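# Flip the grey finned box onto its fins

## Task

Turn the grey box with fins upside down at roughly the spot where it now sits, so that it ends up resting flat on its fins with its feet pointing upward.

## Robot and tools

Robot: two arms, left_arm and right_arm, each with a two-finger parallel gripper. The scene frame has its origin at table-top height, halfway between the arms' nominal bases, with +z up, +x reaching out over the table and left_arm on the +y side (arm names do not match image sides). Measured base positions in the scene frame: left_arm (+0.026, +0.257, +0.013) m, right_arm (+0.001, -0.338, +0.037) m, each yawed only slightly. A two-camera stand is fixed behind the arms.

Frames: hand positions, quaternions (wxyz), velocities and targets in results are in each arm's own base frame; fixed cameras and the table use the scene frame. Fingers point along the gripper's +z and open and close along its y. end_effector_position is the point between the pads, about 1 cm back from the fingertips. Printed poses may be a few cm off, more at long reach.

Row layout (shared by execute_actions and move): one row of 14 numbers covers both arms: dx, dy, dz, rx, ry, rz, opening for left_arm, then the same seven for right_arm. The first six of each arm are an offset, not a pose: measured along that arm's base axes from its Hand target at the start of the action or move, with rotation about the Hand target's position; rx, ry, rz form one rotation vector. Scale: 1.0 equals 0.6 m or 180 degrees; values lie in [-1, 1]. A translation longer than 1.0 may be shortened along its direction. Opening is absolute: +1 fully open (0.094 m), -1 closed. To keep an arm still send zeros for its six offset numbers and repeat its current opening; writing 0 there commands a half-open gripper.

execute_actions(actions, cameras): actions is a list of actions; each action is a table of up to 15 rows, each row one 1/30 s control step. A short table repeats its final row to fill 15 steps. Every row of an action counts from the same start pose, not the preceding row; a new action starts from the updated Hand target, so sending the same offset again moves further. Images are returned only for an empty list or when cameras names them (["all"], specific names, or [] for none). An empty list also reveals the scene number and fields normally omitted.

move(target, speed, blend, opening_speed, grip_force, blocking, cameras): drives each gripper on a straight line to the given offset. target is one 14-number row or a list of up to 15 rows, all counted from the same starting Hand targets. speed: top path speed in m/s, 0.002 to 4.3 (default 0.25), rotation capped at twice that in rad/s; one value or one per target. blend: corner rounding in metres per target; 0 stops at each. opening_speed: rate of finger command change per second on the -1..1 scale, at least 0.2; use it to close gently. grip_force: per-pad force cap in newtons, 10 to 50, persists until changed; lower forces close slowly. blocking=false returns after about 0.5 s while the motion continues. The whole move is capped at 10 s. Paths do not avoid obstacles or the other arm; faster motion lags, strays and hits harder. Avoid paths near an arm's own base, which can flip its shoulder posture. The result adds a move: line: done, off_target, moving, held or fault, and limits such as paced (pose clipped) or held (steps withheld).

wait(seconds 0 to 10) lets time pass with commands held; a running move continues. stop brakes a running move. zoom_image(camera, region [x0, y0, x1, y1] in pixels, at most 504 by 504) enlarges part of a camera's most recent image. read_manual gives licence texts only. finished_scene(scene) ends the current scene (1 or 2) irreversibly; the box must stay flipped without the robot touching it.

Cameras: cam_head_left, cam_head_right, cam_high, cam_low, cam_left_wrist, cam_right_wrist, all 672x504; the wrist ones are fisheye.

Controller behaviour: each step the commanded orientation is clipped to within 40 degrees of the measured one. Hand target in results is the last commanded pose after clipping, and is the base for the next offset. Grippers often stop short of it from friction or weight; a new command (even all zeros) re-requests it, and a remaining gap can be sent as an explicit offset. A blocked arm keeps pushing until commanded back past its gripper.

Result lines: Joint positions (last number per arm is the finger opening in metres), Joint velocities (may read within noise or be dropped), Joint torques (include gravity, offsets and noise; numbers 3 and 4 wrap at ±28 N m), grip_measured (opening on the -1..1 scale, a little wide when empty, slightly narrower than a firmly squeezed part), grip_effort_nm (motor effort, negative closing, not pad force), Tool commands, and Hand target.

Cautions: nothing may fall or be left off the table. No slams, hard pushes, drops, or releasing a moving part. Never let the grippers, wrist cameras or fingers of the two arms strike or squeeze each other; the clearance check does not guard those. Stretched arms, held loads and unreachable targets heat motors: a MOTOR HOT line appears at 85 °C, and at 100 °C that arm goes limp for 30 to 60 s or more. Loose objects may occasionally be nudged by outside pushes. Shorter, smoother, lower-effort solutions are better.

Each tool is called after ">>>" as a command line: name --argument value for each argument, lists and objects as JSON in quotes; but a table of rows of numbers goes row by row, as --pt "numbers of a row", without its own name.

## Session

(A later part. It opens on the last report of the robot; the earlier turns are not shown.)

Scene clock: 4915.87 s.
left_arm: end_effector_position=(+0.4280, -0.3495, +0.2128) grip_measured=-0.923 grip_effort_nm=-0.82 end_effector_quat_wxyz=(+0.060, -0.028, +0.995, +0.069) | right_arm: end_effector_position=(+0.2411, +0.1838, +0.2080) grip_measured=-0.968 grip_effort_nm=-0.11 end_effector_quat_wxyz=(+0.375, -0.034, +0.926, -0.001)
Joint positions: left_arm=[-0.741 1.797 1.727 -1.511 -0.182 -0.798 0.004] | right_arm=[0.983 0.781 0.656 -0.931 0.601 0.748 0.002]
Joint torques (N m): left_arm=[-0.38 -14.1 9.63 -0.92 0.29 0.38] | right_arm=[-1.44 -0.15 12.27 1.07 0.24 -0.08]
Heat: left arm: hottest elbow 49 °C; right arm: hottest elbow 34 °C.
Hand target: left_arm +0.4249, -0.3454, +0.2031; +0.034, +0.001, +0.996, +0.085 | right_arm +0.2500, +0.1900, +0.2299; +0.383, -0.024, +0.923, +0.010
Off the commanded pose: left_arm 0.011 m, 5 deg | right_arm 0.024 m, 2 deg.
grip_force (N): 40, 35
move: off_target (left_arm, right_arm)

>>> move --pt "0 0 0 0 0 0 -1.0 0.1333 -0.35 -0.0167 0 0 0.261 -0.97" --speed 0.15

Scene clock: 4951.77 s.
left_arm: end_effector_position=(+0.4280, -0.3495, +0.2128) grip_measured=-0.923 grip_effort_nm=-0.83 end_effector_quat_wxyz=(+0.060, -0.028, +0.995, +0.069) | right_arm: end_effector_position=(+0.3182, -0.0104, +0.2017) grip_measured=-0.968 grip_effort_nm=-0.11 end_effector_quat_wxyz=(+0.335, -0.387, +0.841, +0.176)
Joint positions: left_arm=[-0.741 1.797 1.727 -1.511 -0.182 -0.798 0.004] | right_arm=[-0.412 1.01 0.774 -1.102 -0.747 -1.182 0.002]
Joint torques (N m): left_arm=[-0.38 -14.15 9.63 -0.94 0.29 0.39] | right_arm=[-2.14 -2.37 11.56 0.64 -0.69 -0.12]
Heat: left arm: hottest elbow 49 °C; right arm: hottest elbow 43 °C.
Hand target: left_arm +0.4249, -0.3454, +0.2031; +0.034, +0.001, +0.996, +0.085 | right_arm +0.3300, -0.0200, +0.2199; +0.348, -0.390, +0.837, +0.162
Off the commanded pose: left_arm 0.011 m, 5 deg | right_arm 0.024 m, 2 deg.
grip_force (N): 40, 35
move: off_target (left_arm, right_arm)

>>> move --pt "0 0 0 0 0 0 -1.0 0.1083 0.1583 -0.315 0.1915 -0.1607 0 -0.97" --speed 0.12 --cameras '["cam_right_wrist","cam_low"]'

Scene clock: 4963.80 s.
left_arm: end_effector_position=(+0.4280, -0.3495, +0.2128) grip_measured=-0.923 grip_effort_nm=-0.83 end_effector_quat_wxyz=(+0.060, -0.028, +0.995, +0.069) | right_arm: end_effector_position=(+0.3936, +0.0698, +0.0303) grip_measured=-0.968 grip_effort_nm=-0.11 end_effector_quat_wxyz=(+0.619, -0.307, +0.661, +0.293)
Joint positions: left_arm=[-0.741 1.797 1.727 -1.511 -0.182 -0.798 0.004] | right_arm=[-0.22 2.07 0.377 1.558 -1.093 -0.114 0.002]
Joint torques (N m): left_arm=[-0.44 -13.98 9.62 -0.92 0.3 0.39] | right_arm=[0.44 -9.47 0.72 2.33 -0.01 0.04]
Heat: left arm: hottest elbow 49 °C; right arm: hottest elbow 43 °C.
Hand target: left_arm +0.4249, -0.3454, +0.2031; +0.034, +0.001, +0.996, +0.085 | right_arm +0.3949, +0.0750, +0.0309; +0.641, -0.298, +0.641, +0.299
Off the commanded pose: left_arm 0.011 m, 5 deg | right_arm 0.005 m, 4 deg.
joint sent to its limit (right arm) — joint 4 (wrist pitch), upper limit. The joint targets are off in orientation, not in position.
grip_force (N): 40, 35
move: off_target (left_arm, right_arm)
Images, in order (width x height): cam_low 672x504, cam_right_wrist 672x504.

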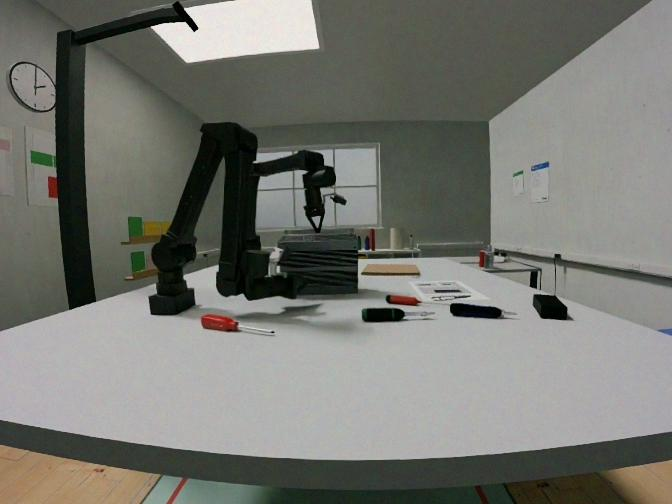

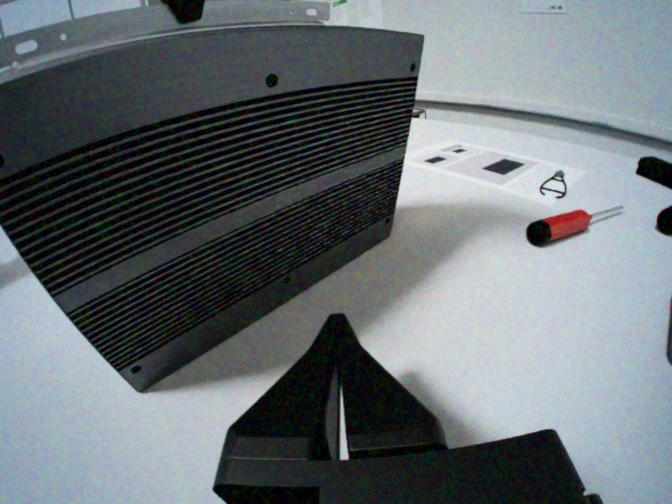

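>>> move --pt "0 0 0 0 0 0 -1.0 0.0418 0.0167 -0.035 -0.0128 0.0107 0 -0.97" --speed 0.08 --cameras '["cam_right_wrist"]'

Scene clock: 4987.10 s.
left_arm: end_effector_position=(+0.4280, -0.3495, +0.2128) grip_measured=-0.923 grip_effort_nm=-0.83 end_effector_quat_wxyz=(+0.060, -0.028, +0.995, +0.069) | right_arm: end_effector_position=(+0.4188, +0.0799, +0.0104) grip_measured=-0.968 grip_effort_nm=-0.11 end_effector_quat_wxyz=(+0.618, -0.306, +0.664, +0.287)
Joint positions: left_arm=[-0.741 1.797 1.727 -1.511 -0.182 -0.798 0.004] | right_arm=[-0.168 2.144 0.45 1.558 -1.03 -0.113 0.002]
Joint torques (N m): left_arm=[-0.56 -14.1 9.63 -0.94 0.29 0.39] | right_arm=[0.32 -10.23 0.46 2.66 0 0.1]
Heat: left arm: hottest elbow 49 °C; right arm: hottest elbow 39 °C.
Hand target: left_arm +0.4249, -0.3454, +0.2031; +0.034, +0.001, +0.996, +0.085 | right_arm +0.4200, +0.0850, +0.0099; +0.624, -0.306, +0.657, +0.291
Off the commanded pose: left_arm 0.011 m, 5 deg | right_arm 0.005 m, 1 deg.
joint sent to its limit (right arm) — joint 4 (wrist pitch), upper limit. The joint targets still meet the commanded pose.
grip_force (N): 40, 35
move: off_target (left_arm)
Images, in order (width x height): cam_right_wrist 672x504.

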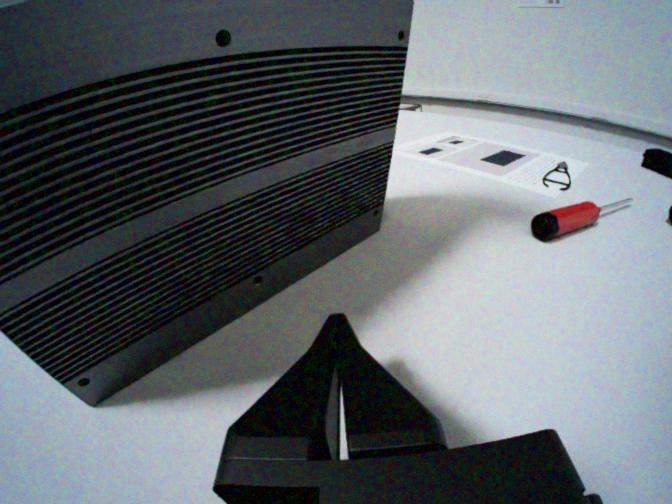

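>>> move --pt "0 0 0 0 0 0 -1.0 0 0.0667 0 0 0 0 -0.97" --speed 0.05 --cameras '["cam_right_wrist"]'

Scene clock: 5000.40 s.
left_arm: end_effector_position=(+0.4280, -0.3495, +0.2128) grip_measured=-0.923 grip_effort_nm=-0.82 end_effector_quat_wxyz=(+0.060, -0.028, +0.995, +0.069) | right_arm: end_effector_position=(+0.4225, +0.1195, +0.0081) grip_measured=-0.968 grip_effort_nm=-0.11 end_effector_quat_wxyz=(+0.614, -0.310, +0.668, +0.286)
Joint positions: left_arm=[-0.741 1.797 1.727 -1.511 -0.182 -0.798 0.004] | right_arm=[-0.04 2.144 0.45 1.558 -0.906 -0.105 0.002]
Joint torques (N m): left_arm=[-0.26 -13.92 9.65 -0.94 0.3 0.39] | right_arm=[0.79 -10.4 -0.09 2.58 0.04 -0.01]
Heat: left arm: hottest elbow 49 °C; right arm: hottest elbow 37 °C.
Hand target: left_arm +0.4249, -0.3454, +0.2031; +0.034, +0.001, +0.996, +0.085 | right_arm +0.4201, +0.1250, +0.0099; +0.624, -0.306, +0.657, +0.291
Off the commanded pose: left_arm 0.011 m, 5 deg | right_arm 0.006 m, 2 deg.
joint sent to its limit (right arm) — joint 4 (wrist pitch), upper limit. The joint targets still meet the commanded pose.
grip_force (N): 40, 35
move: off_target (left_arm)
Images, in order (width x height): cam_right_wrist 672x504.

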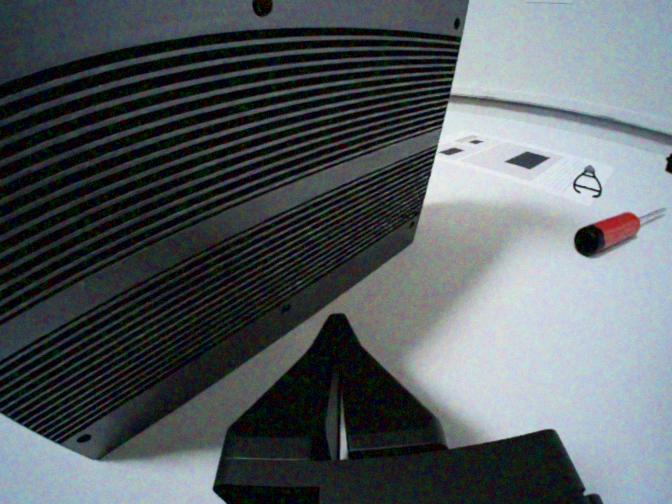

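>>> move --pt "0 0 0 0 0 0 -1.0 0 0.0333 0 0 0 0 -0.97" --speed 0.05 --cameras '["cam_right_wrist"]'

Scene clock: 5008.10 s.
left_arm: end_effector_position=(+0.4280, -0.3495, +0.2128) grip_measured=-0.923 grip_effort_nm=-0.83 end_effector_quat_wxyz=(+0.060, -0.028, +0.995, +0.069) | right_arm: end_effector_position=(+0.4224, +0.1396, +0.0069) grip_measured=-0.968 grip_effort_nm=-0.11 end_effector_quat_wxyz=(+0.611, -0.310, +0.670, +0.286)
Joint positions: left_arm=[-0.741 1.797 1.727 -1.511 -0.182 -0.798 0.004] | right_arm=[0.024 2.144 0.45 1.558 -0.843 -0.098 0.002]
Joint torques (N m): left_arm=[-0.32 -14.04 9.63 -0.94 0.29 0.39] | right_arm=[0.67 -11.05 -0.09 2.52 0.01 0.09]
Heat: left arm: hottest elbow 49 °C; right arm: hottest elbow 37 °C.
Hand target: left_arm +0.4249, -0.3454, +0.2031; +0.034, +0.001, +0.996, +0.085 | right_arm +0.4202, +0.1449, +0.0099; +0.624, -0.306, +0.657, +0.291
Off the commanded pose: left_arm 0.011 m, 5 deg | right_arm 0.007 m, 2 deg.
joint sent to its limit (right arm) — joint 4 (wrist pitch), upper limit. The joint targets still meet the commanded pose.
grip_force (N): 40, 35
move: off_target (left_arm)
Images, in order (width x height): cam_right_wrist 672x504.

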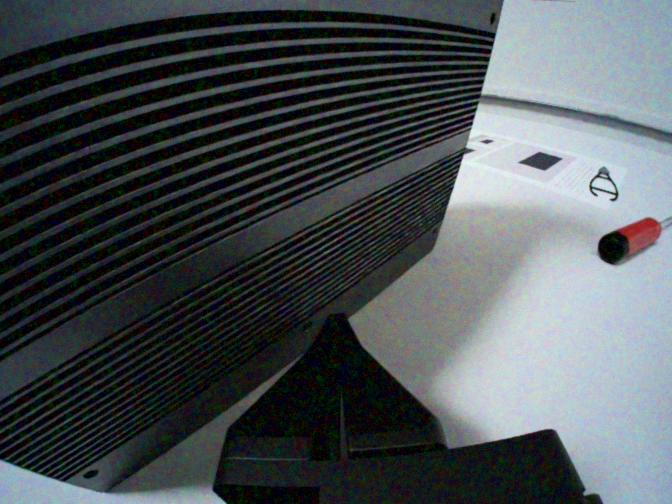

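>>> move --pt "0 0 0 0 0 0 -1.0 0 0.0333 0 0 0 0 -0.97" --speed 0.05 --cameras '["cam_right_wrist"]'

Scene clock: 5012.60 s.
left_arm: end_effector_position=(+0.4278, -0.3494, +0.2128) grip_measured=-0.923 grip_effort_nm=-0.82 end_effector_quat_wxyz=(+0.060, -0.027, +0.995, +0.069) | right_arm: end_effector_position=(+0.4220, +0.1576, +0.0058) grip_measured=-0.968 grip_effort_nm=-0.11 end_effector_quat_wxyz=(+0.609, -0.309, +0.673, +0.284)
Joint positions: left_arm=[-0.741 1.797 1.727 -1.511 -0.182 -0.797 0.004] | right_arm=[0.084 2.144 0.45 1.558 -0.778 -0.09 0.002]
Joint torques (N m): left_arm=[-0.26 -13.98 9.59 -0.92 0.29 0.38] | right_arm=[0.67 -10.75 0.25 2.69 -0.01 0.05]
Heat: left arm: hottest elbow 49 °C; right arm: hottest elbow 36 °C.
Hand target: left_arm +0.4249, -0.3454, +0.2031; +0.034, +0.001, +0.996, +0.085 | right_arm +0.4201, +0.1649, +0.0099; +0.624, -0.306, +0.657, +0.291
Off the commanded pose: left_arm 0.011 m, 5 deg | right_arm 0.009 m, 3 deg.
joint sent to its limit (right arm) — joint 4 (wrist pitch), upper limit. The joint targets still meet the commanded pose.
grip_force (N): 40, 35
move: off_target (left_arm, right_arm)
Images, in order (width x height): cam_right_wrist 672x504.

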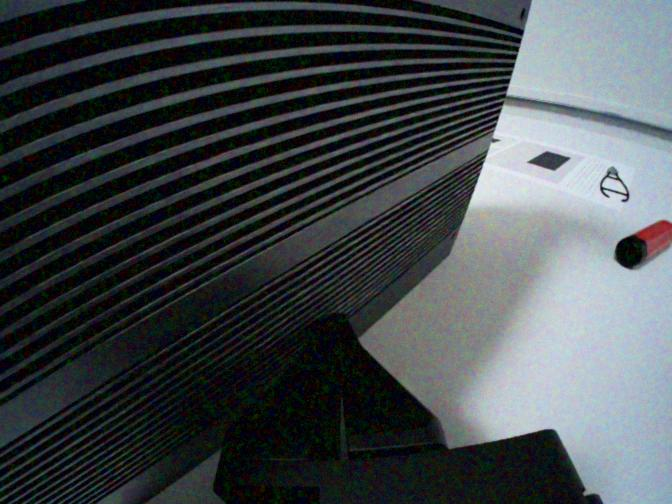

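>>> move --pt "0 0 0 0 0 0 -1.0 0 0.0133 0.005 0 0 0 -0.97" --speed 0.05 --cameras '["cam_right_wrist"]'

Scene clock: 5018.37 s.
left_arm: end_effector_position=(+0.4278, -0.3494, +0.2128) grip_measured=-0.923 grip_effort_nm=-0.83 end_effector_quat_wxyz=(+0.060, -0.027, +0.995, +0.069) | right_arm: end_effector_position=(+0.4245, +0.1585, +0.0053) grip_measured=-0.968 grip_effort_nm=-0.11 end_effector_quat_wxyz=(+0.611, -0.301, +0.678, +0.279)
Joint positions: left_arm=[-0.741 1.797 1.727 -1.511 -0.182 -0.797 0.004] | right_arm=[0.095 2.144 0.45 1.558 -0.746 -0.082 0.002]
Joint torques (N m): left_arm=[-0.32 -13.98 9.63 -0.87 0.29 0.39] | right_arm=[2.02 -11.63 0.31 2.76 -0.27 0.06]
Heat: left arm: hottest elbow 49 °C; right arm: hottest elbow 36 °C.
Hand target: left_arm +0.4249, -0.3454, +0.2031; +0.034, +0.001, +0.996, +0.085 | right_arm +0.4201, +0.1729, +0.0129; +0.624, -0.306, +0.657, +0.291
Off the commanded pose: left_arm 0.011 m, 5 deg | right_arm 0.017 m, 3 deg.
joint sent to its limit (right arm) — joint 4 (wrist pitch), upper limit. The joint targets still meet the commanded pose.
grip_force (N): 40, 35
move: off_target (left_arm, right_arm)
Images, in order (width x height): cam_right_wrist 672x504.

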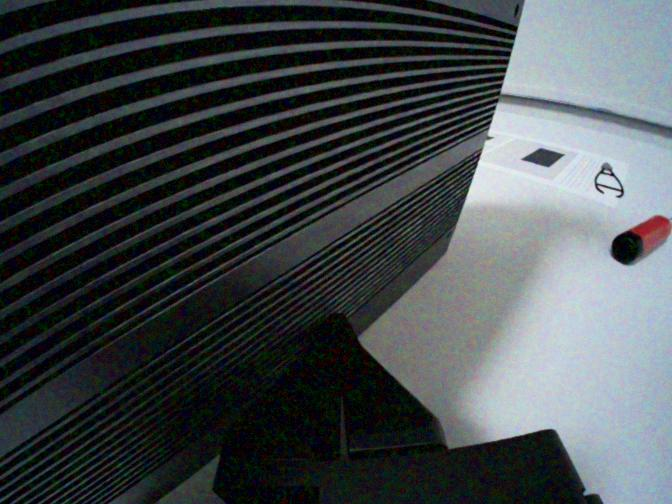

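>>> move --pt "0 0.0667 0 0 0 0 -1.0 0 0.0667 0.003 0 0 0 -0.97" --speed 0.04 --cameras '["cam_right_wrist","cam_head_right"]'

Scene clock: 5026.17 s.
left_arm: end_effector_position=(+0.4253, -0.3157, +0.2123) grip_measured=-0.929 grip_effort_nm=-0.82 end_effector_quat_wxyz=(+0.048, -0.008, +0.996, +0.079) | right_arm: end_effector_position=(+0.4226, +0.1902, +0.0044) grip_measured=-0.968 grip_effort_nm=-0.11 end_effector_quat_wxyz=(+0.610, -0.292, +0.684, +0.272)
Joint positions: left_arm=[-0.698 1.748 1.659 -1.511 -0.183 -0.716 0.003] | right_arm=[0.206 2.143 0.451 1.56 -0.612 -0.059 0.002]
Joint torques (N m): left_arm=[0.67 -15.03 7.2 0.5 0.18 0.12] | right_arm=[2.67 -11.22 1.44 2.78 -0.59 0.03]
Heat: left arm: hottest elbow 49 °C; right arm: hottest elbow 35 °C.
Hand target: left_arm +0.4250, -0.3053, +0.2031; +0.034, +0.001, +0.996, +0.086 | right_arm +0.4200, +0.2130, +0.0147; +0.624, -0.306, +0.657, +0.291
Off the commanded pose: left_arm 0.014 m, 2 deg | right_arm 0.025 m, 4 deg.
joint sent to its limit (right arm) — joint 4 (wrist pitch), upper limit. The joint targets still meet the commanded pose.
grip_force (N): 40, 35
move: off_target (left_arm, right_arm)
Images, in order (width x height): cam_head_right 672x504, cam_right_wrist 672x504.

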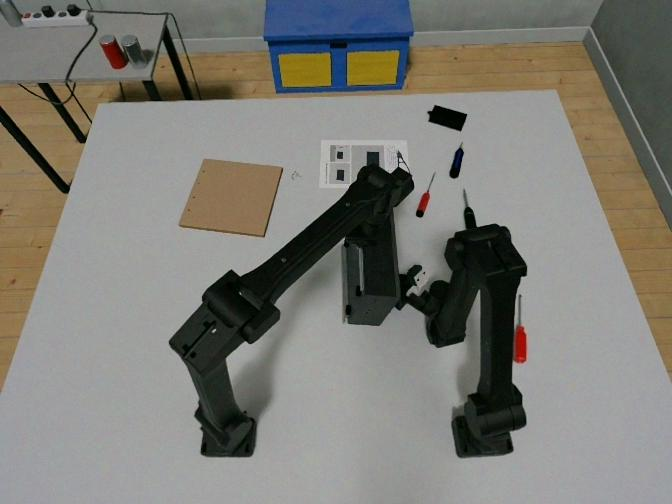

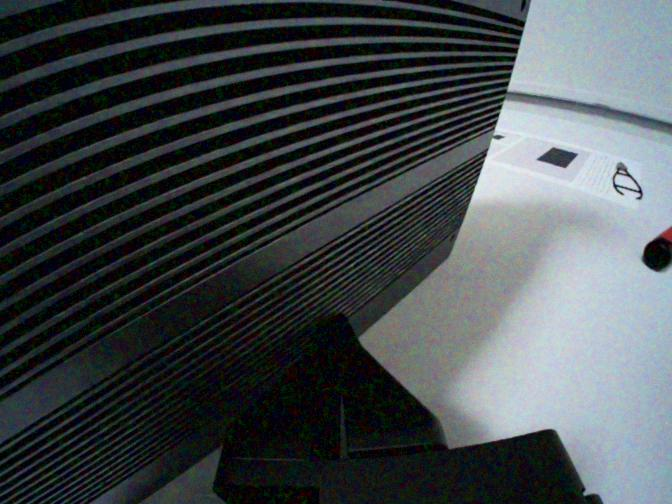

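>>> move --pt "0 0.1 0 0 0 0 -1.0 -0.002 0.1 0.004 0 0 0 -0.97" --speed 0.05 --cameras '["cam_right_wrist"]'

Scene clock: 5034.17 s.
left_arm: end_effector_position=(+0.4226, -0.2568, +0.2122) grip_measured=-0.930 grip_effort_nm=-0.82 end_effector_quat_wxyz=(+0.045, +0.004, +0.996, +0.080) | right_arm: end_effector_position=(+0.4202, +0.2483, +0.0059) grip_measured=-0.968 grip_effort_nm=-0.11 end_effector_quat_wxyz=(+0.617, -0.290, +0.680, +0.272)
Joint positions: left_arm=[-0.61 1.648 1.528 -1.469 -0.184 -0.604 0.003] | right_arm=[0.385 2.151 0.49 1.56 -0.432 -0.031 0.002]
Joint torques (N m): left_arm=[1.26 -13.04 7.51 0.66 0.03 -0.05] | right_arm=[3.08 -12.04 2.35 2.78 -0.58 -0.01]
Heat: left arm: hottest elbow 48 °C; right arm: hottest elbow 35 °C.
Hand target: left_arm +0.4248, -0.2453, +0.2030; +0.034, +0.001, +0.996, +0.086 | right_arm +0.4189, +0.2730, +0.0172; +0.624, -0.306, +0.657, +0.291
Off the commanded pose: left_arm 0.015 m, 1 deg | right_arm 0.027 m, 4 deg.
grip_force (N): 40, 35
move: off_target (left_arm, right_arm)
Images, in order (width x height): cam_right_wrist 672x504.

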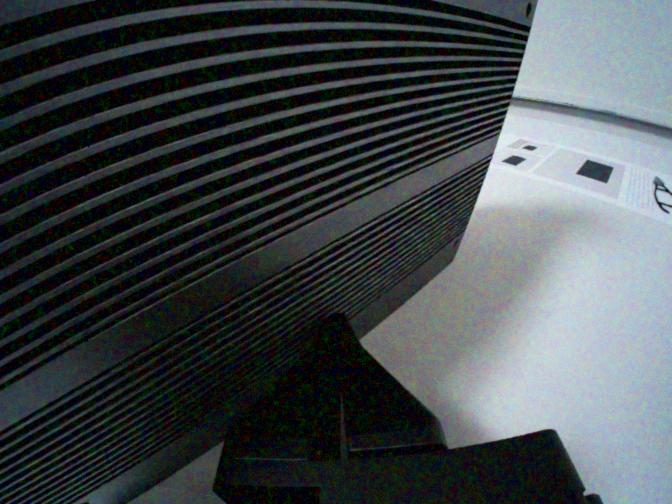

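>>> move --pt "0 0.1 0 0 0 0 -1.0 0 0.1 0.002 0 0 0 -0.97" --speed 0.05 --cameras '["cam_head_right","cam_high"]'

Scene clock: 5038.73 s.
left_arm: end_effector_position=(+0.4234, -0.1981, +0.2126) grip_measured=-0.930 grip_effort_nm=-0.82 end_effector_quat_wxyz=(+0.045, +0.005, +0.996, +0.080) | right_arm: end_effector_position=(+0.4220, +0.3058, +0.0055) grip_measured=-0.968 grip_effort_nm=-0.11 end_effector_quat_wxyz=(+0.619, -0.292, +0.678, +0.270)
Joint positions: left_arm=[-0.505 1.565 1.428 -1.432 -0.185 -0.494 0.003] | right_arm=[0.535 2.151 0.561 1.497 -0.282 -0.022 0.002]
Joint torques (N m): left_arm=[1.49 -11.87 7.45 0.76 -0.06 -0.07] | right_arm=[3.25 -12.98 3.21 2.15 -0.57 0.05]
Heat: left arm: hottest elbow 47 °C; right arm: hottest elbow 35 °C.
Hand target: left_arm +0.4250, -0.1852, +0.2032; +0.034, +0.001, +0.996, +0.085 | right_arm +0.4188, +0.3330, +0.0184; +0.624, -0.306, +0.657, +0.291
Off the commanded pose: left_arm 0.016 m, 2 deg | right_arm 0.030 m, 4 deg.
grip_force (N): 40, 35
move: off_target (left_arm, right_arm)
Images, in order (width x height): cam_head_right 672x504, cam_high 672x504.

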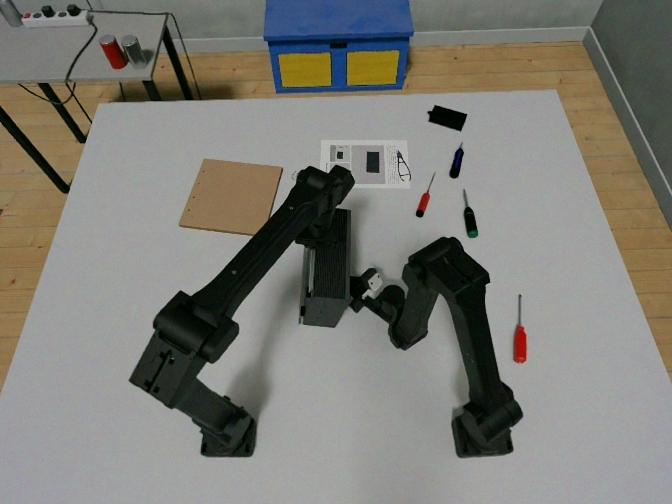

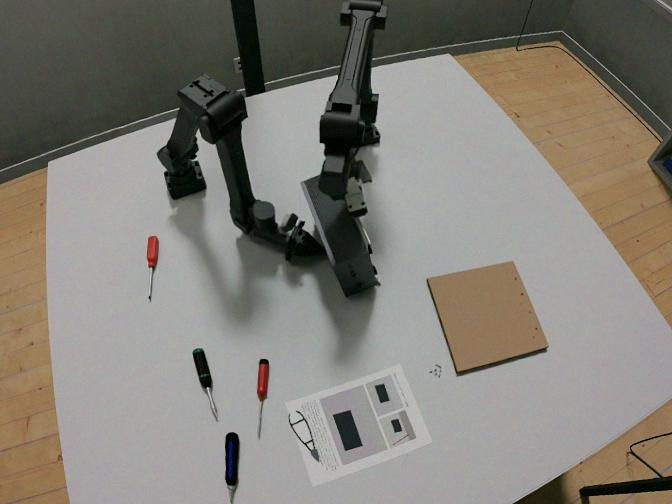

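>>> move --pt "0 0.1333 0 0 0 0 -1.0 0 0.1333 0.002 0 0 0 -0.97" --speed 0.05 --cameras '["cam_head_right","cam_high","cam_left_wrist","cam_right_wrist"]'

Scene clock: 5047.23 s.
left_arm: end_effector_position=(+0.4250, -0.1182, +0.2128) grip_measured=-0.930 grip_effort_nm=-0.82 end_effector_quat_wxyz=(+0.045, +0.007, +0.996, +0.082) | right_arm: end_effector_position=(+0.4226, +0.3833, +0.0059) grip_measured=-0.968 grip_effort_nm=-0.11 end_effector_quat_wxyz=(+0.617, -0.297, +0.678, +0.268)
Joint positions: left_arm=[-0.342 1.478 1.33 -1.391 -0.184 -0.325 0.003] | right_arm=[0.7 2.151 0.68 1.374 -0.122 -0.014 0.002]
Joint torques (N m): left_arm=[1.61 -10.4 7.5 0.88 -0.06 -0.09] | right_arm=[2.84 -13.45 4.96 2.26 -0.52 0.05]
Heat: left arm: hottest elbow 46 °C; right arm: hottest elbow 35 °C.
Hand target: left_arm +0.4249, -0.1053, +0.2031; +0.034, +0.001, +0.996, +0.085 | right_arm +0.4189, +0.4129, +0.0196; +0.624, -0.306, +0.657, +0.291
Off the commanded pose: left_arm 0.016 m, 2 deg | right_arm 0.033 m, 4 deg.
grip_force (N): 40, 35
move: off_target (left_arm, right_arm)
Images, in order (width x height): cam_head_right 672x504, cam_high 672x504, cam_left_wrist 672x504, cam_right_wrist 672x504.

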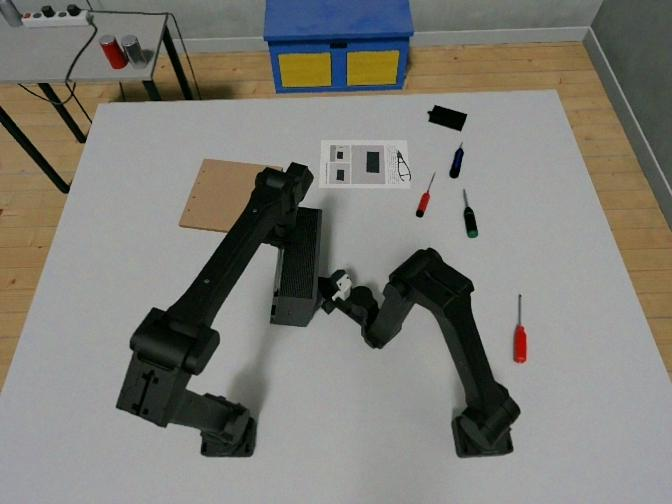

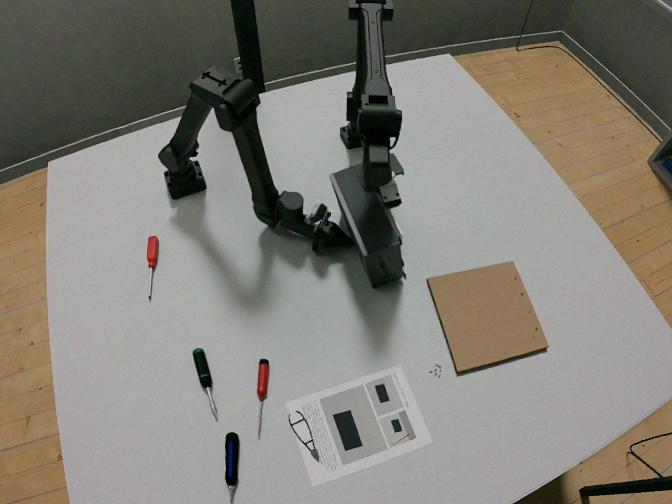

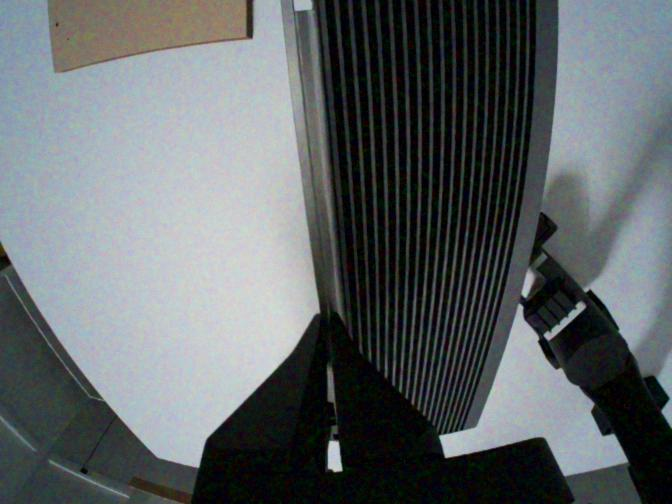

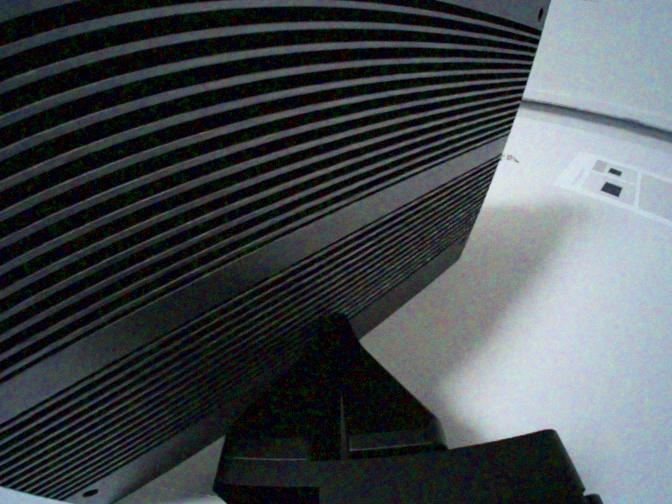

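>>> move --pt "0 -0.0167 0.008 0 0 0 -1.0 0 -0.2 0.01 0 0 0 -0.97" --speed 0.06 --cameras '["cam_left_wrist","cam_right_wrist"]'

Scene clock: 5064.00 s.
left_arm: end_effector_position=(+0.4251, -0.1178, +0.2130) grip_measured=-0.930 grip_effort_nm=-0.82 end_effector_quat_wxyz=(+0.046, +0.008, +0.996, +0.082) | right_arm: end_effector_position=(+0.4154, +0.2978, +0.0155) grip_measured=-0.968 grip_effort_nm=-0.11 end_effector_quat_wxyz=(+0.612, -0.307, +0.666, +0.295)
Joint positions: left_arm=[-0.342 1.478 1.33 -1.391 -0.186 -0.324 0.003] | right_arm=[0.494 2.124 0.537 1.504 -0.387 -0.014 0.002]
Joint torques (N m): left_arm=[-0.32 -9.82 9.13 0.14 -0.04 -0.32] | right_arm=[-2.14 -13.27 0.81 3.03 -0.21 -0.12]
Heat: left arm: hottest elbow 46 °C; right arm: hottest elbow 35 °C.
Hand target: left_arm +0.4250, -0.1153, +0.2081; +0.034, +0.001, +0.996, +0.085 | right_arm +0.4189, +0.2929, +0.0254; +0.624, -0.306, +0.657, +0.291
Off the commanded pose: left_arm 0.006 m, 2 deg | right_arm 0.012 m, 2 deg.
grip_force (N): 40, 35
move: off_target (right_arm)
Images, in order (width x height): cam_left_wrist 672x504, cam_right_wrist 672x504.

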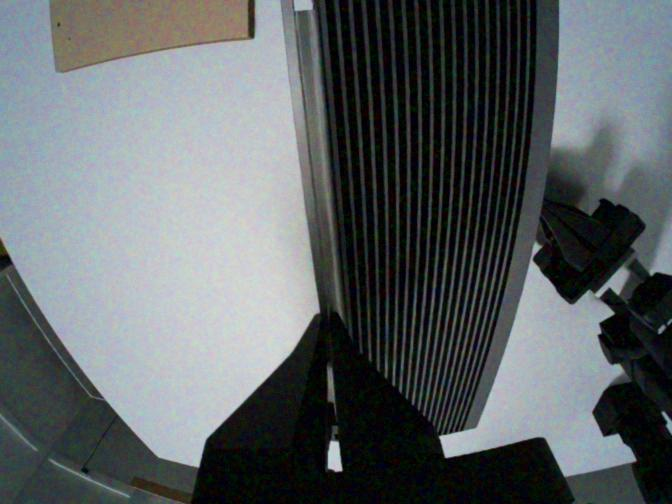

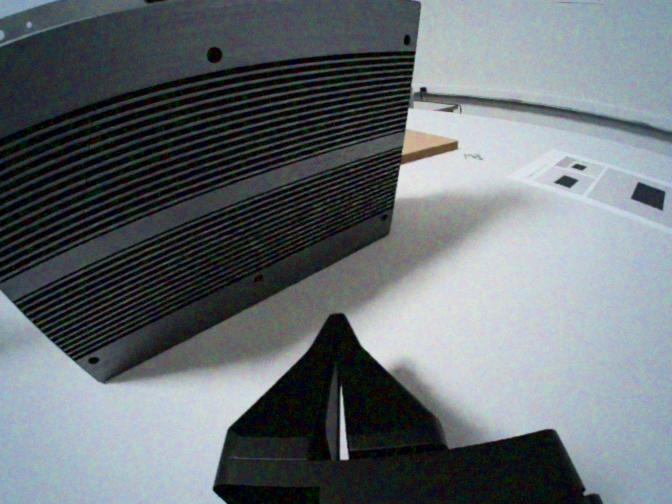

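>>> move --pt "0 0 0 0 0 0 -0.6 0 -0.0417 0.083 0 0 0 -0.97" --speed 0.05 --opening_speed 0.3 --cameras '["cam_left_wrist"]'

Scene clock: 5118.13 s.
left_arm: end_effector_position=(+0.4244, -0.1175, +0.2128) grip_measured=-0.603 grip_effort_nm=0.17 end_effector_quat_wxyz=(+0.044, +0.008, +0.996, +0.083) | right_arm: end_effector_position=(+0.4160, +0.2736, +0.0730) grip_measured=-0.968 grip_effort_nm=-0.11 end_effector_quat_wxyz=(+0.622, -0.306, +0.657, +0.298)
Joint positions: left_arm=[-0.342 1.478 1.33 -1.394 -0.186 -0.324 0.019] | right_arm=[0.429 1.911 0.471 1.385 -0.453 -0.014 0.002]
Joint torques (N m): left_arm=[-0.21 -9.7 9.13 0.34 -0.02 -0.32] | right_arm=[-1.79 -11.58 1.89 1.85 -0.17 -0.15]
Heat: left arm: hottest elbow 47 °C; right arm: hottest elbow 33 °C.
Hand target: left_arm +0.4250, -0.1153, +0.2080; +0.034, +0.001, +0.996, +0.085 | right_arm +0.4189, +0.2679, +0.0753; +0.624, -0.306, +0.657, +0.291
Off the commanded pose: left_arm 0.005 m, 1 deg | right_arm 0.007 m, 1 deg.
grip_force (N): 40, 35
move: done
Images, in order (width x height): cam_left_wrist 672x504.

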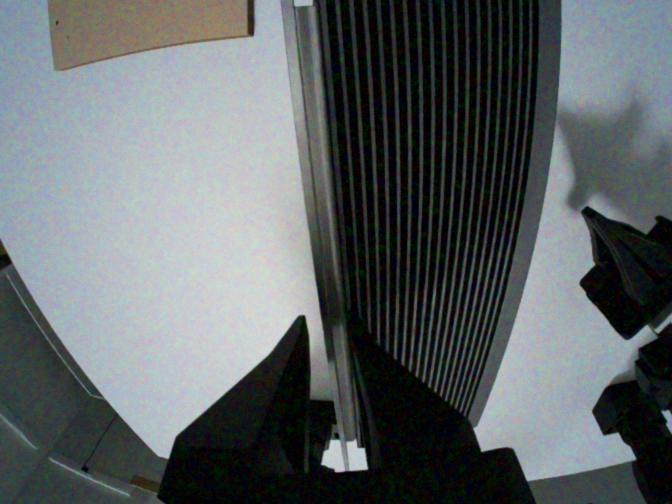

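>>> move --pt "0 0 0 0 0 0 -0.6 0 0 0 0 0 0 -0.97" --pt "-0.018 -0.032 0.197 0 0 0 -0.6 0 0 0 0 0 0 -0.97" --speed 0.08 --cameras '["cam_left_wrist","cam_head_right"]'

Scene clock: 5126.30 s.
left_arm: end_effector_position=(+0.4106, -0.1282, +0.3046) grip_measured=-0.603 grip_effort_nm=0.17 end_effector_quat_wxyz=(+0.031, +0.006, +0.996, +0.088) | right_arm: end_effector_position=(+0.4160, +0.2736, +0.0729) grip_measured=-0.968 grip_effort_nm=-0.11 end_effector_quat_wxyz=(+0.621, -0.306, +0.657, +0.298)
Joint positions: left_arm=[-0.376 1.467 1.56 -1.67 -0.186 -0.364 0.019] | right_arm=[0.429 1.911 0.471 1.385 -0.453 -0.014 0.002]
Joint torques (N m): left_arm=[-1.67 -11.81 12.34 0.23 -0.04 -0.35] | right_arm=[-1.67 -11.99 2.09 1.8 -0.16 -0.17]
Heat: left arm: hottest elbow 48 °C; right arm: hottest elbow 33 °C.
Hand target: left_arm +0.4142, -0.1345, +0.3262; +0.034, +0.001, +0.996, +0.085 | right_arm +0.4189, +0.2679, +0.0752; +0.624, -0.306, +0.657, +0.291
Off the commanded pose: left_arm 0.023 m, 1 deg | right_arm 0.007 m, 1 deg.
joint sent to its limit (left arm) — joint 4 (wrist pitch), lower limit. The joint targets still meet the commanded pose.
grip_force (N): 40, 35
move: off_target (left_arm)
Images, in order (width x height): cam_head_right 672x504, cam_left_wrist 672x504.

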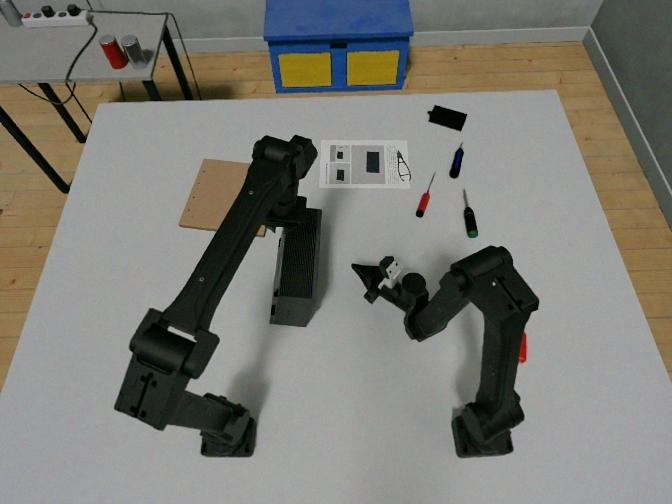

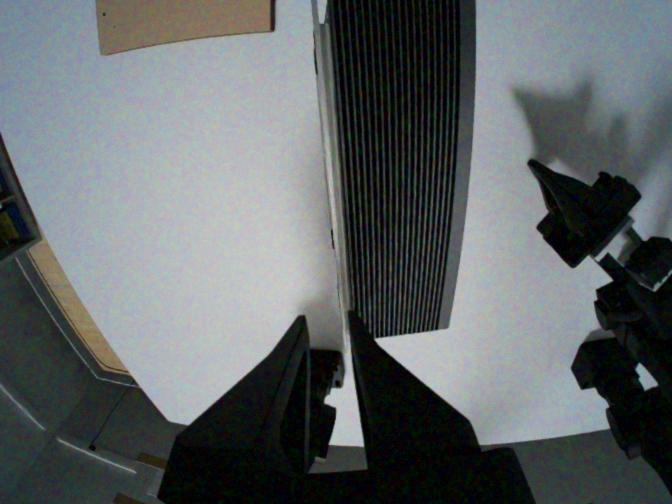

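>>> move --pt "-0.1403 0.684 0 0 0 0.317 -0.6 0 0 0 0 0 0 -0.97" --speed 0.2

Scene clock: 5137.57 s.
left_arm: end_effector_position=(+0.3223, +0.2683, +0.3169) grip_measured=-0.603 grip_effort_nm=0.17 end_effector_quat_wxyz=(+0.000, -0.474, +0.875, +0.092) | right_arm: end_effector_position=(+0.4160, +0.2736, +0.0729) grip_measured=-0.968 grip_effort_nm=-0.11 end_effector_quat_wxyz=(+0.621, -0.306, +0.657, +0.298)
Joint positions: left_arm=[0.62 1.423 1.546 -1.67 -0.183 -0.372 0.019] | right_arm=[0.429 1.911 0.471 1.385 -0.453 -0.014 0.002]
Joint torques (N m): left_arm=[-0.38 -8.41 12.41 0.31 -0.15 -0.15] | right_arm=[-1.79 -10.99 1.94 1.92 -0.23 -0.12]
Heat: left arm: hottest elbow 49 °C; right arm: hottest elbow 33 °C.
Hand target: left_arm +0.3301, +0.2760, +0.3262; -0.011, -0.475, +0.875, +0.091 | right_arm +0.4189, +0.2679, +0.0752; +0.624, -0.306, +0.657, +0.291
Off the commanded pose: left_arm 0.014 m, 1 deg | right_arm 0.007 m, 1 deg.
joint sent to its limit (left arm) — joint 4 (wrist pitch), lower limit. The joint targets still meet the commanded pose.
grip_force (N): 40, 35
move: off_target (left_arm)

>>> move --pt "0 0 0 0 0 0 -0.6 0.002 0.02 0.308 -0.0964 0.3126 -0.2296 -0.3" --speed 0.12 --cameras '["cam_right_wrist"]'

Scene clock: 5163.93 s.
left_arm: end_effector_position=(+0.3223, +0.2683, +0.3169) grip_measured=-0.603 grip_effort_nm=0.17 end_effector_quat_wxyz=(+0.000, -0.474, +0.875, +0.092) | right_arm: end_effector_position=(+0.4128, +0.2657, +0.2405) grip_measured=-0.301 grip_effort_nm=0.07 end_effector_quat_wxyz=(+0.246, +0.020, +0.967, +0.061)
Joint positions: left_arm=[0.62 1.423 1.546 -1.67 -0.183 -0.372 0.019] | right_arm=[0.644 1.337 1.187 -0.946 0.202 0.636 0.033]
Joint torques (N m): left_arm=[-0.56 -8.35 12.41 0.35 -0.14 -0.14] | right_arm=[0.79 -8.82 12.14 1.06 0.32 0.03]
Heat: left arm: hottest elbow 49 °C; right arm: hottest elbow 34 °C.
Hand target: left_arm +0.3301, +0.2760, +0.3262; -0.011, -0.475, +0.875, +0.091 | right_arm +0.4201, +0.2798, +0.2601; +0.259, +0.020, +0.963, +0.073
Off the commanded pose: left_arm 0.014 m, 1 deg | right_arm 0.025 m, 2 deg.
joint sent to its limit (left arm) — joint 4 (wrist pitch), lower limit. The joint targets still meet the commanded pose.
grip_force (N): 40, 35
move: off_target (left_arm, right_arm)
Images, in order (width x height): cam_right_wrist 672x504.

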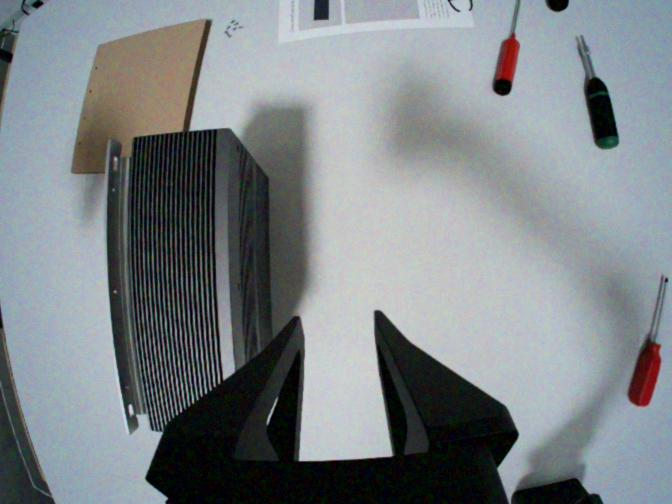

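>>> move --pt "0 0 0 0 0 0 -0.6 -0.025 0.3167 -0.0167 0 0 -0.0228 -0.3" --speed 0.12 --cameras '["cam_right_wrist"]'

Scene clock: 5207.43 s.
left_arm: end_effector_position=(+0.3223, +0.2683, +0.3169) grip_measured=-0.603 grip_effort_nm=0.16 end_effector_quat_wxyz=(+0.000, -0.474, +0.875, +0.092) | right_arm: end_effector_position=(+0.4014, +0.4560, +0.2338) grip_measured=-0.301 grip_effort_nm=0.07 end_effector_quat_wxyz=(+0.253, +0.050, +0.965, +0.050)
Joint positions: left_arm=[0.62 1.423 1.546 -1.67 -0.183 -0.372 0.019] | right_arm=[0.953 1.7 1.585 -1.079 0.369 0.986 0.033]
Joint torques (N m): left_arm=[-0.44 -8.29 12.41 0.34 -0.15 -0.13] | right_arm=[-0.26 -13.74 12.04 0.73 0.43 0.09]
Heat: left arm: hottest elbow 50 °C; right arm: hottest elbow 41 °C.
Hand target: left_arm +0.3301, +0.2760, +0.3262; -0.011, -0.475, +0.875, +0.091 | right_arm +0.4051, +0.4699, +0.2500; +0.261, +0.054, +0.962, +0.063
Off the commanded pose: left_arm 0.014 m, 1 deg | right_arm 0.022 m, 2 deg.
joint sent to its limit (left arm) — joint 4 (wrist pitch), lower limit. The joint targets still meet the commanded pose.
grip_force (N): 40, 35
move: off_target (left_arm, right_arm)
Images, in order (width x height): cam_right_wrist 672x504.

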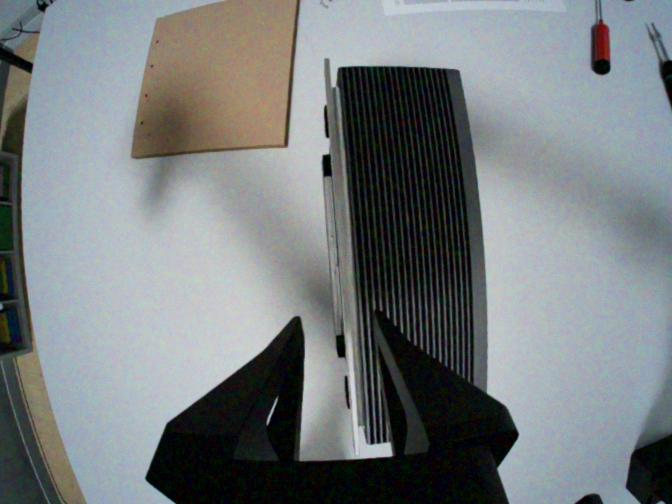

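>>> zoom_image --camera "cam_right_wrist" --region '[270, 40, 490, 250]'

>>> zoom_image --camera "cam_right_wrist" --region '[270, 240, 490, 450]'

Scaled by 2.291 from the camera's 672x504 image, which has a finer 960x720 frame.

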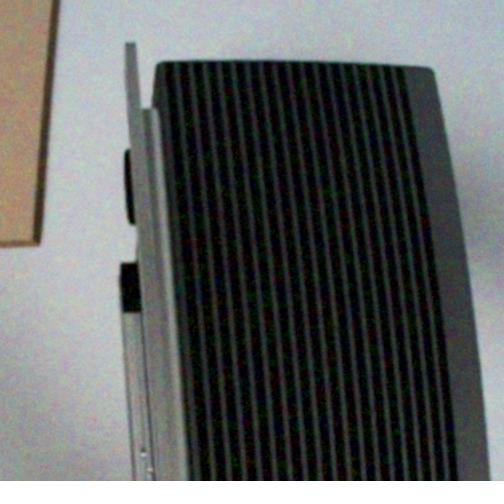

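Scaled by 2.291 from the camera's 672x504 image, which has a finer 960x720 frame.

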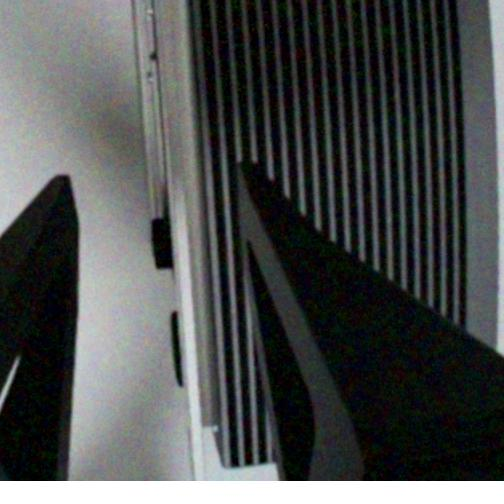

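>>> move --pt "0 0 0 0 0 0 -0.6 0.0417 0.0042 -0.0717 0 0 0 -0.3" --speed 0.06 --cameras '["cam_right_wrist"]'

>>> zoom_image --camera "cam_right_wrist" --region '[270, 240, 490, 450]'

Scene clock: 5251.73 s.
left_arm: end_effector_position=(+0.3223, +0.2683, +0.3169) grip_measured=-0.603 grip_effort_nm=0.17 end_effector_quat_wxyz=(+0.000, -0.474, +0.875, +0.092) | right_arm: end_effector_position=(+0.4193, +0.4710, +0.2061) grip_measured=-0.301 grip_effort_nm=0.07 end_effector_quat_wxyz=(+0.257, +0.052, +0.963, +0.058)
Joint positions: left_arm=[0.62 1.423 1.546 -1.67 -0.183 -0.372 0.019] | right_arm=[0.942 1.758 1.585 -0.997 0.363 0.975 0.033]
Joint torques (N m): left_arm=[-0.44 -8.35 12.44 0.36 -0.14 -0.14] | right_arm=[-1.67 -15.27 9.2 1.85 0.11 -0.18]
Heat: left arm: hottest elbow 51 °C; right arm: hottest elbow 44 °C.
Hand target: left_arm +0.3301, +0.2760, +0.3262; -0.011, -0.475, +0.875, +0.091 | right_arm +0.4300, +0.4725, +0.2070; +0.261, +0.054, +0.962, +0.063
Off the commanded pose: left_arm 0.014 m, 1 deg | right_arm 0.011 m, 1 deg.
joint sent to its limit (left arm) — joint 4 (wrist pitch), lower limit. The joint targets still meet the commanded pose.
grip_force (N): 40, 35
move: off_target (left_arm, right_arm)
Images, in order (width x height): cam_right_wrist 672x504.

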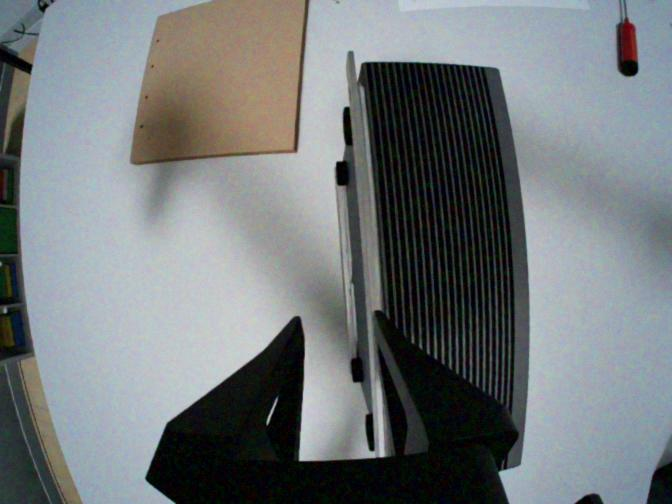

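Scaled by 2.291 from the camera's 672x504 image, which has a finer 960x720 frame.

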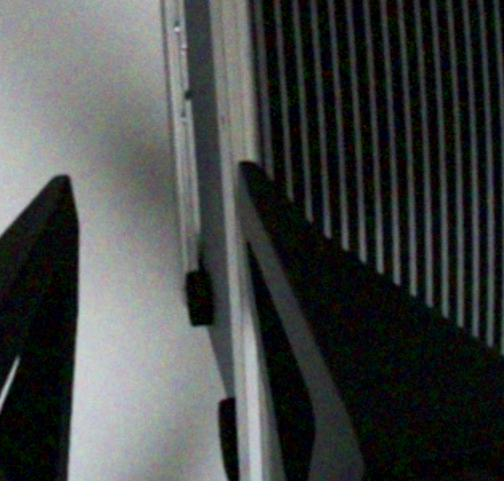

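>>> move --pt "0 0 0 0 0 0 -0.6 0 -0.0333 0 0 0 0 -0.3" --speed 0.06 --cameras '["cam_right_wrist"]'

>>> zoom_image --camera "cam_right_wrist" --region '[270, 240, 490, 450]'

Scene clock: 5267.60 s.
left_arm: end_effector_position=(+0.3223, +0.2683, +0.3169) grip_measured=-0.603 grip_effort_nm=0.17 end_effector_quat_wxyz=(+0.000, -0.474, +0.875, +0.092) | right_arm: end_effector_position=(+0.4229, +0.4547, +0.1978) grip_measured=-0.301 grip_effort_nm=0.07 end_effector_quat_wxyz=(+0.254, +0.051, +0.964, +0.054)
Joint positions: left_arm=[0.62 1.423 1.546 -1.67 -0.183 -0.372 0.019] | right_arm=[0.92 1.739 1.539 -0.975 0.354 0.954 0.033]
Joint torques (N m): left_arm=[-0.56 -8.47 12.42 0.31 -0.14 -0.13] | right_arm=[-1.61 -15.85 8.4 1.59 0.12 -0.11]
Heat: left arm: hottest elbow 52 °C; right arm: hottest elbow 44 °C.
Hand target: left_arm +0.3301, +0.2760, +0.3262; -0.011, -0.475, +0.875, +0.091 | right_arm +0.4300, +0.4525, +0.2072; +0.261, +0.054, +0.962, +0.063
Off the commanded pose: left_arm 0.014 m, 1 deg | right_arm 0.012 m, 1 deg.
joint sent to its limit (left arm) — joint 4 (wrist pitch), lower limit. The joint targets still meet the commanded pose.
grip_force (N): 40, 35
move: off_target (left_arm, right_arm)
Images, in order (width x height): cam_right_wrist 672x504.

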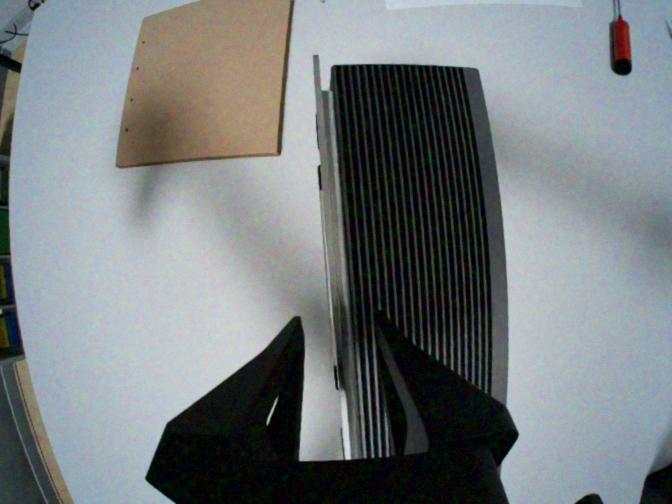

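Scaled by 2.291 from the camera's 672x504 image, which has a finer 960x720 frame.

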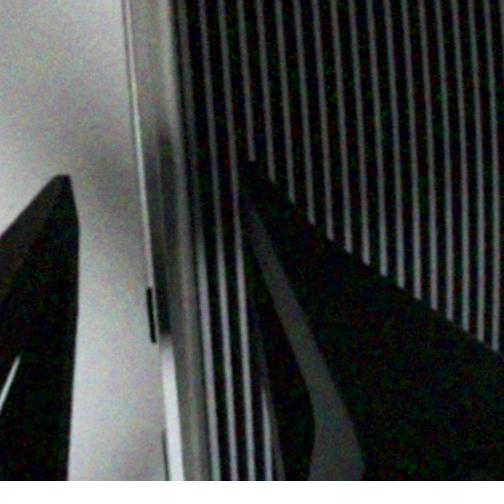

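>>> zoom_image --camera "cam_right_wrist" --region '[290, 45, 390, 145]'

>>> zoom_image --camera "cam_right_wrist" --region '[300, 360, 400, 460]'

>>> zoom_image --camera "cam_right_wrist" --region '[290, 200, 400, 310]'

Scaled by 5.040 from the camera's 672x504 image, which has a finer 960x720 frame.

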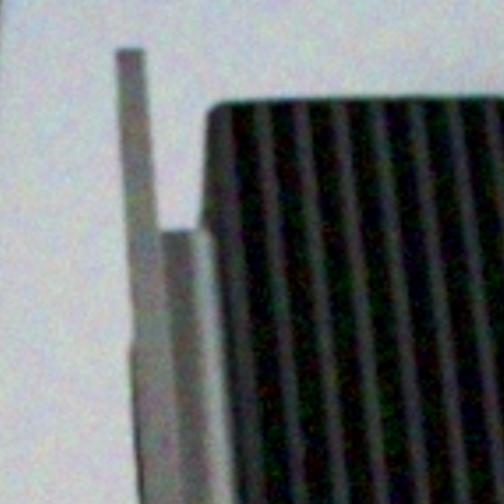

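Scaled by 5.040 from the camera's 672x504 image, which has a finer 960x720 frame.

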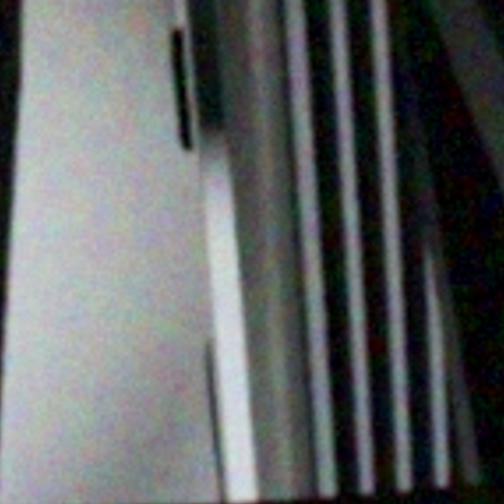

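Scaled by 4.582 from the camera's 672x504 image, which has a finer 960x720 frame.

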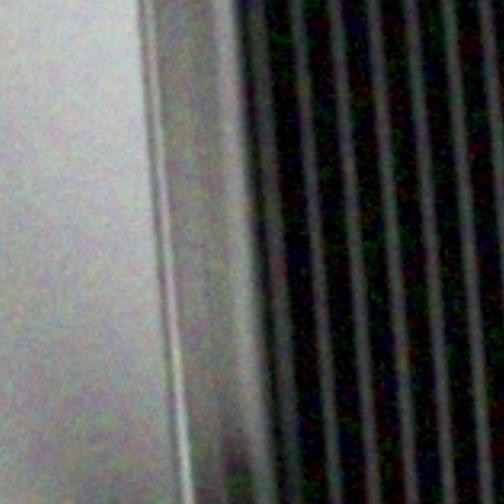

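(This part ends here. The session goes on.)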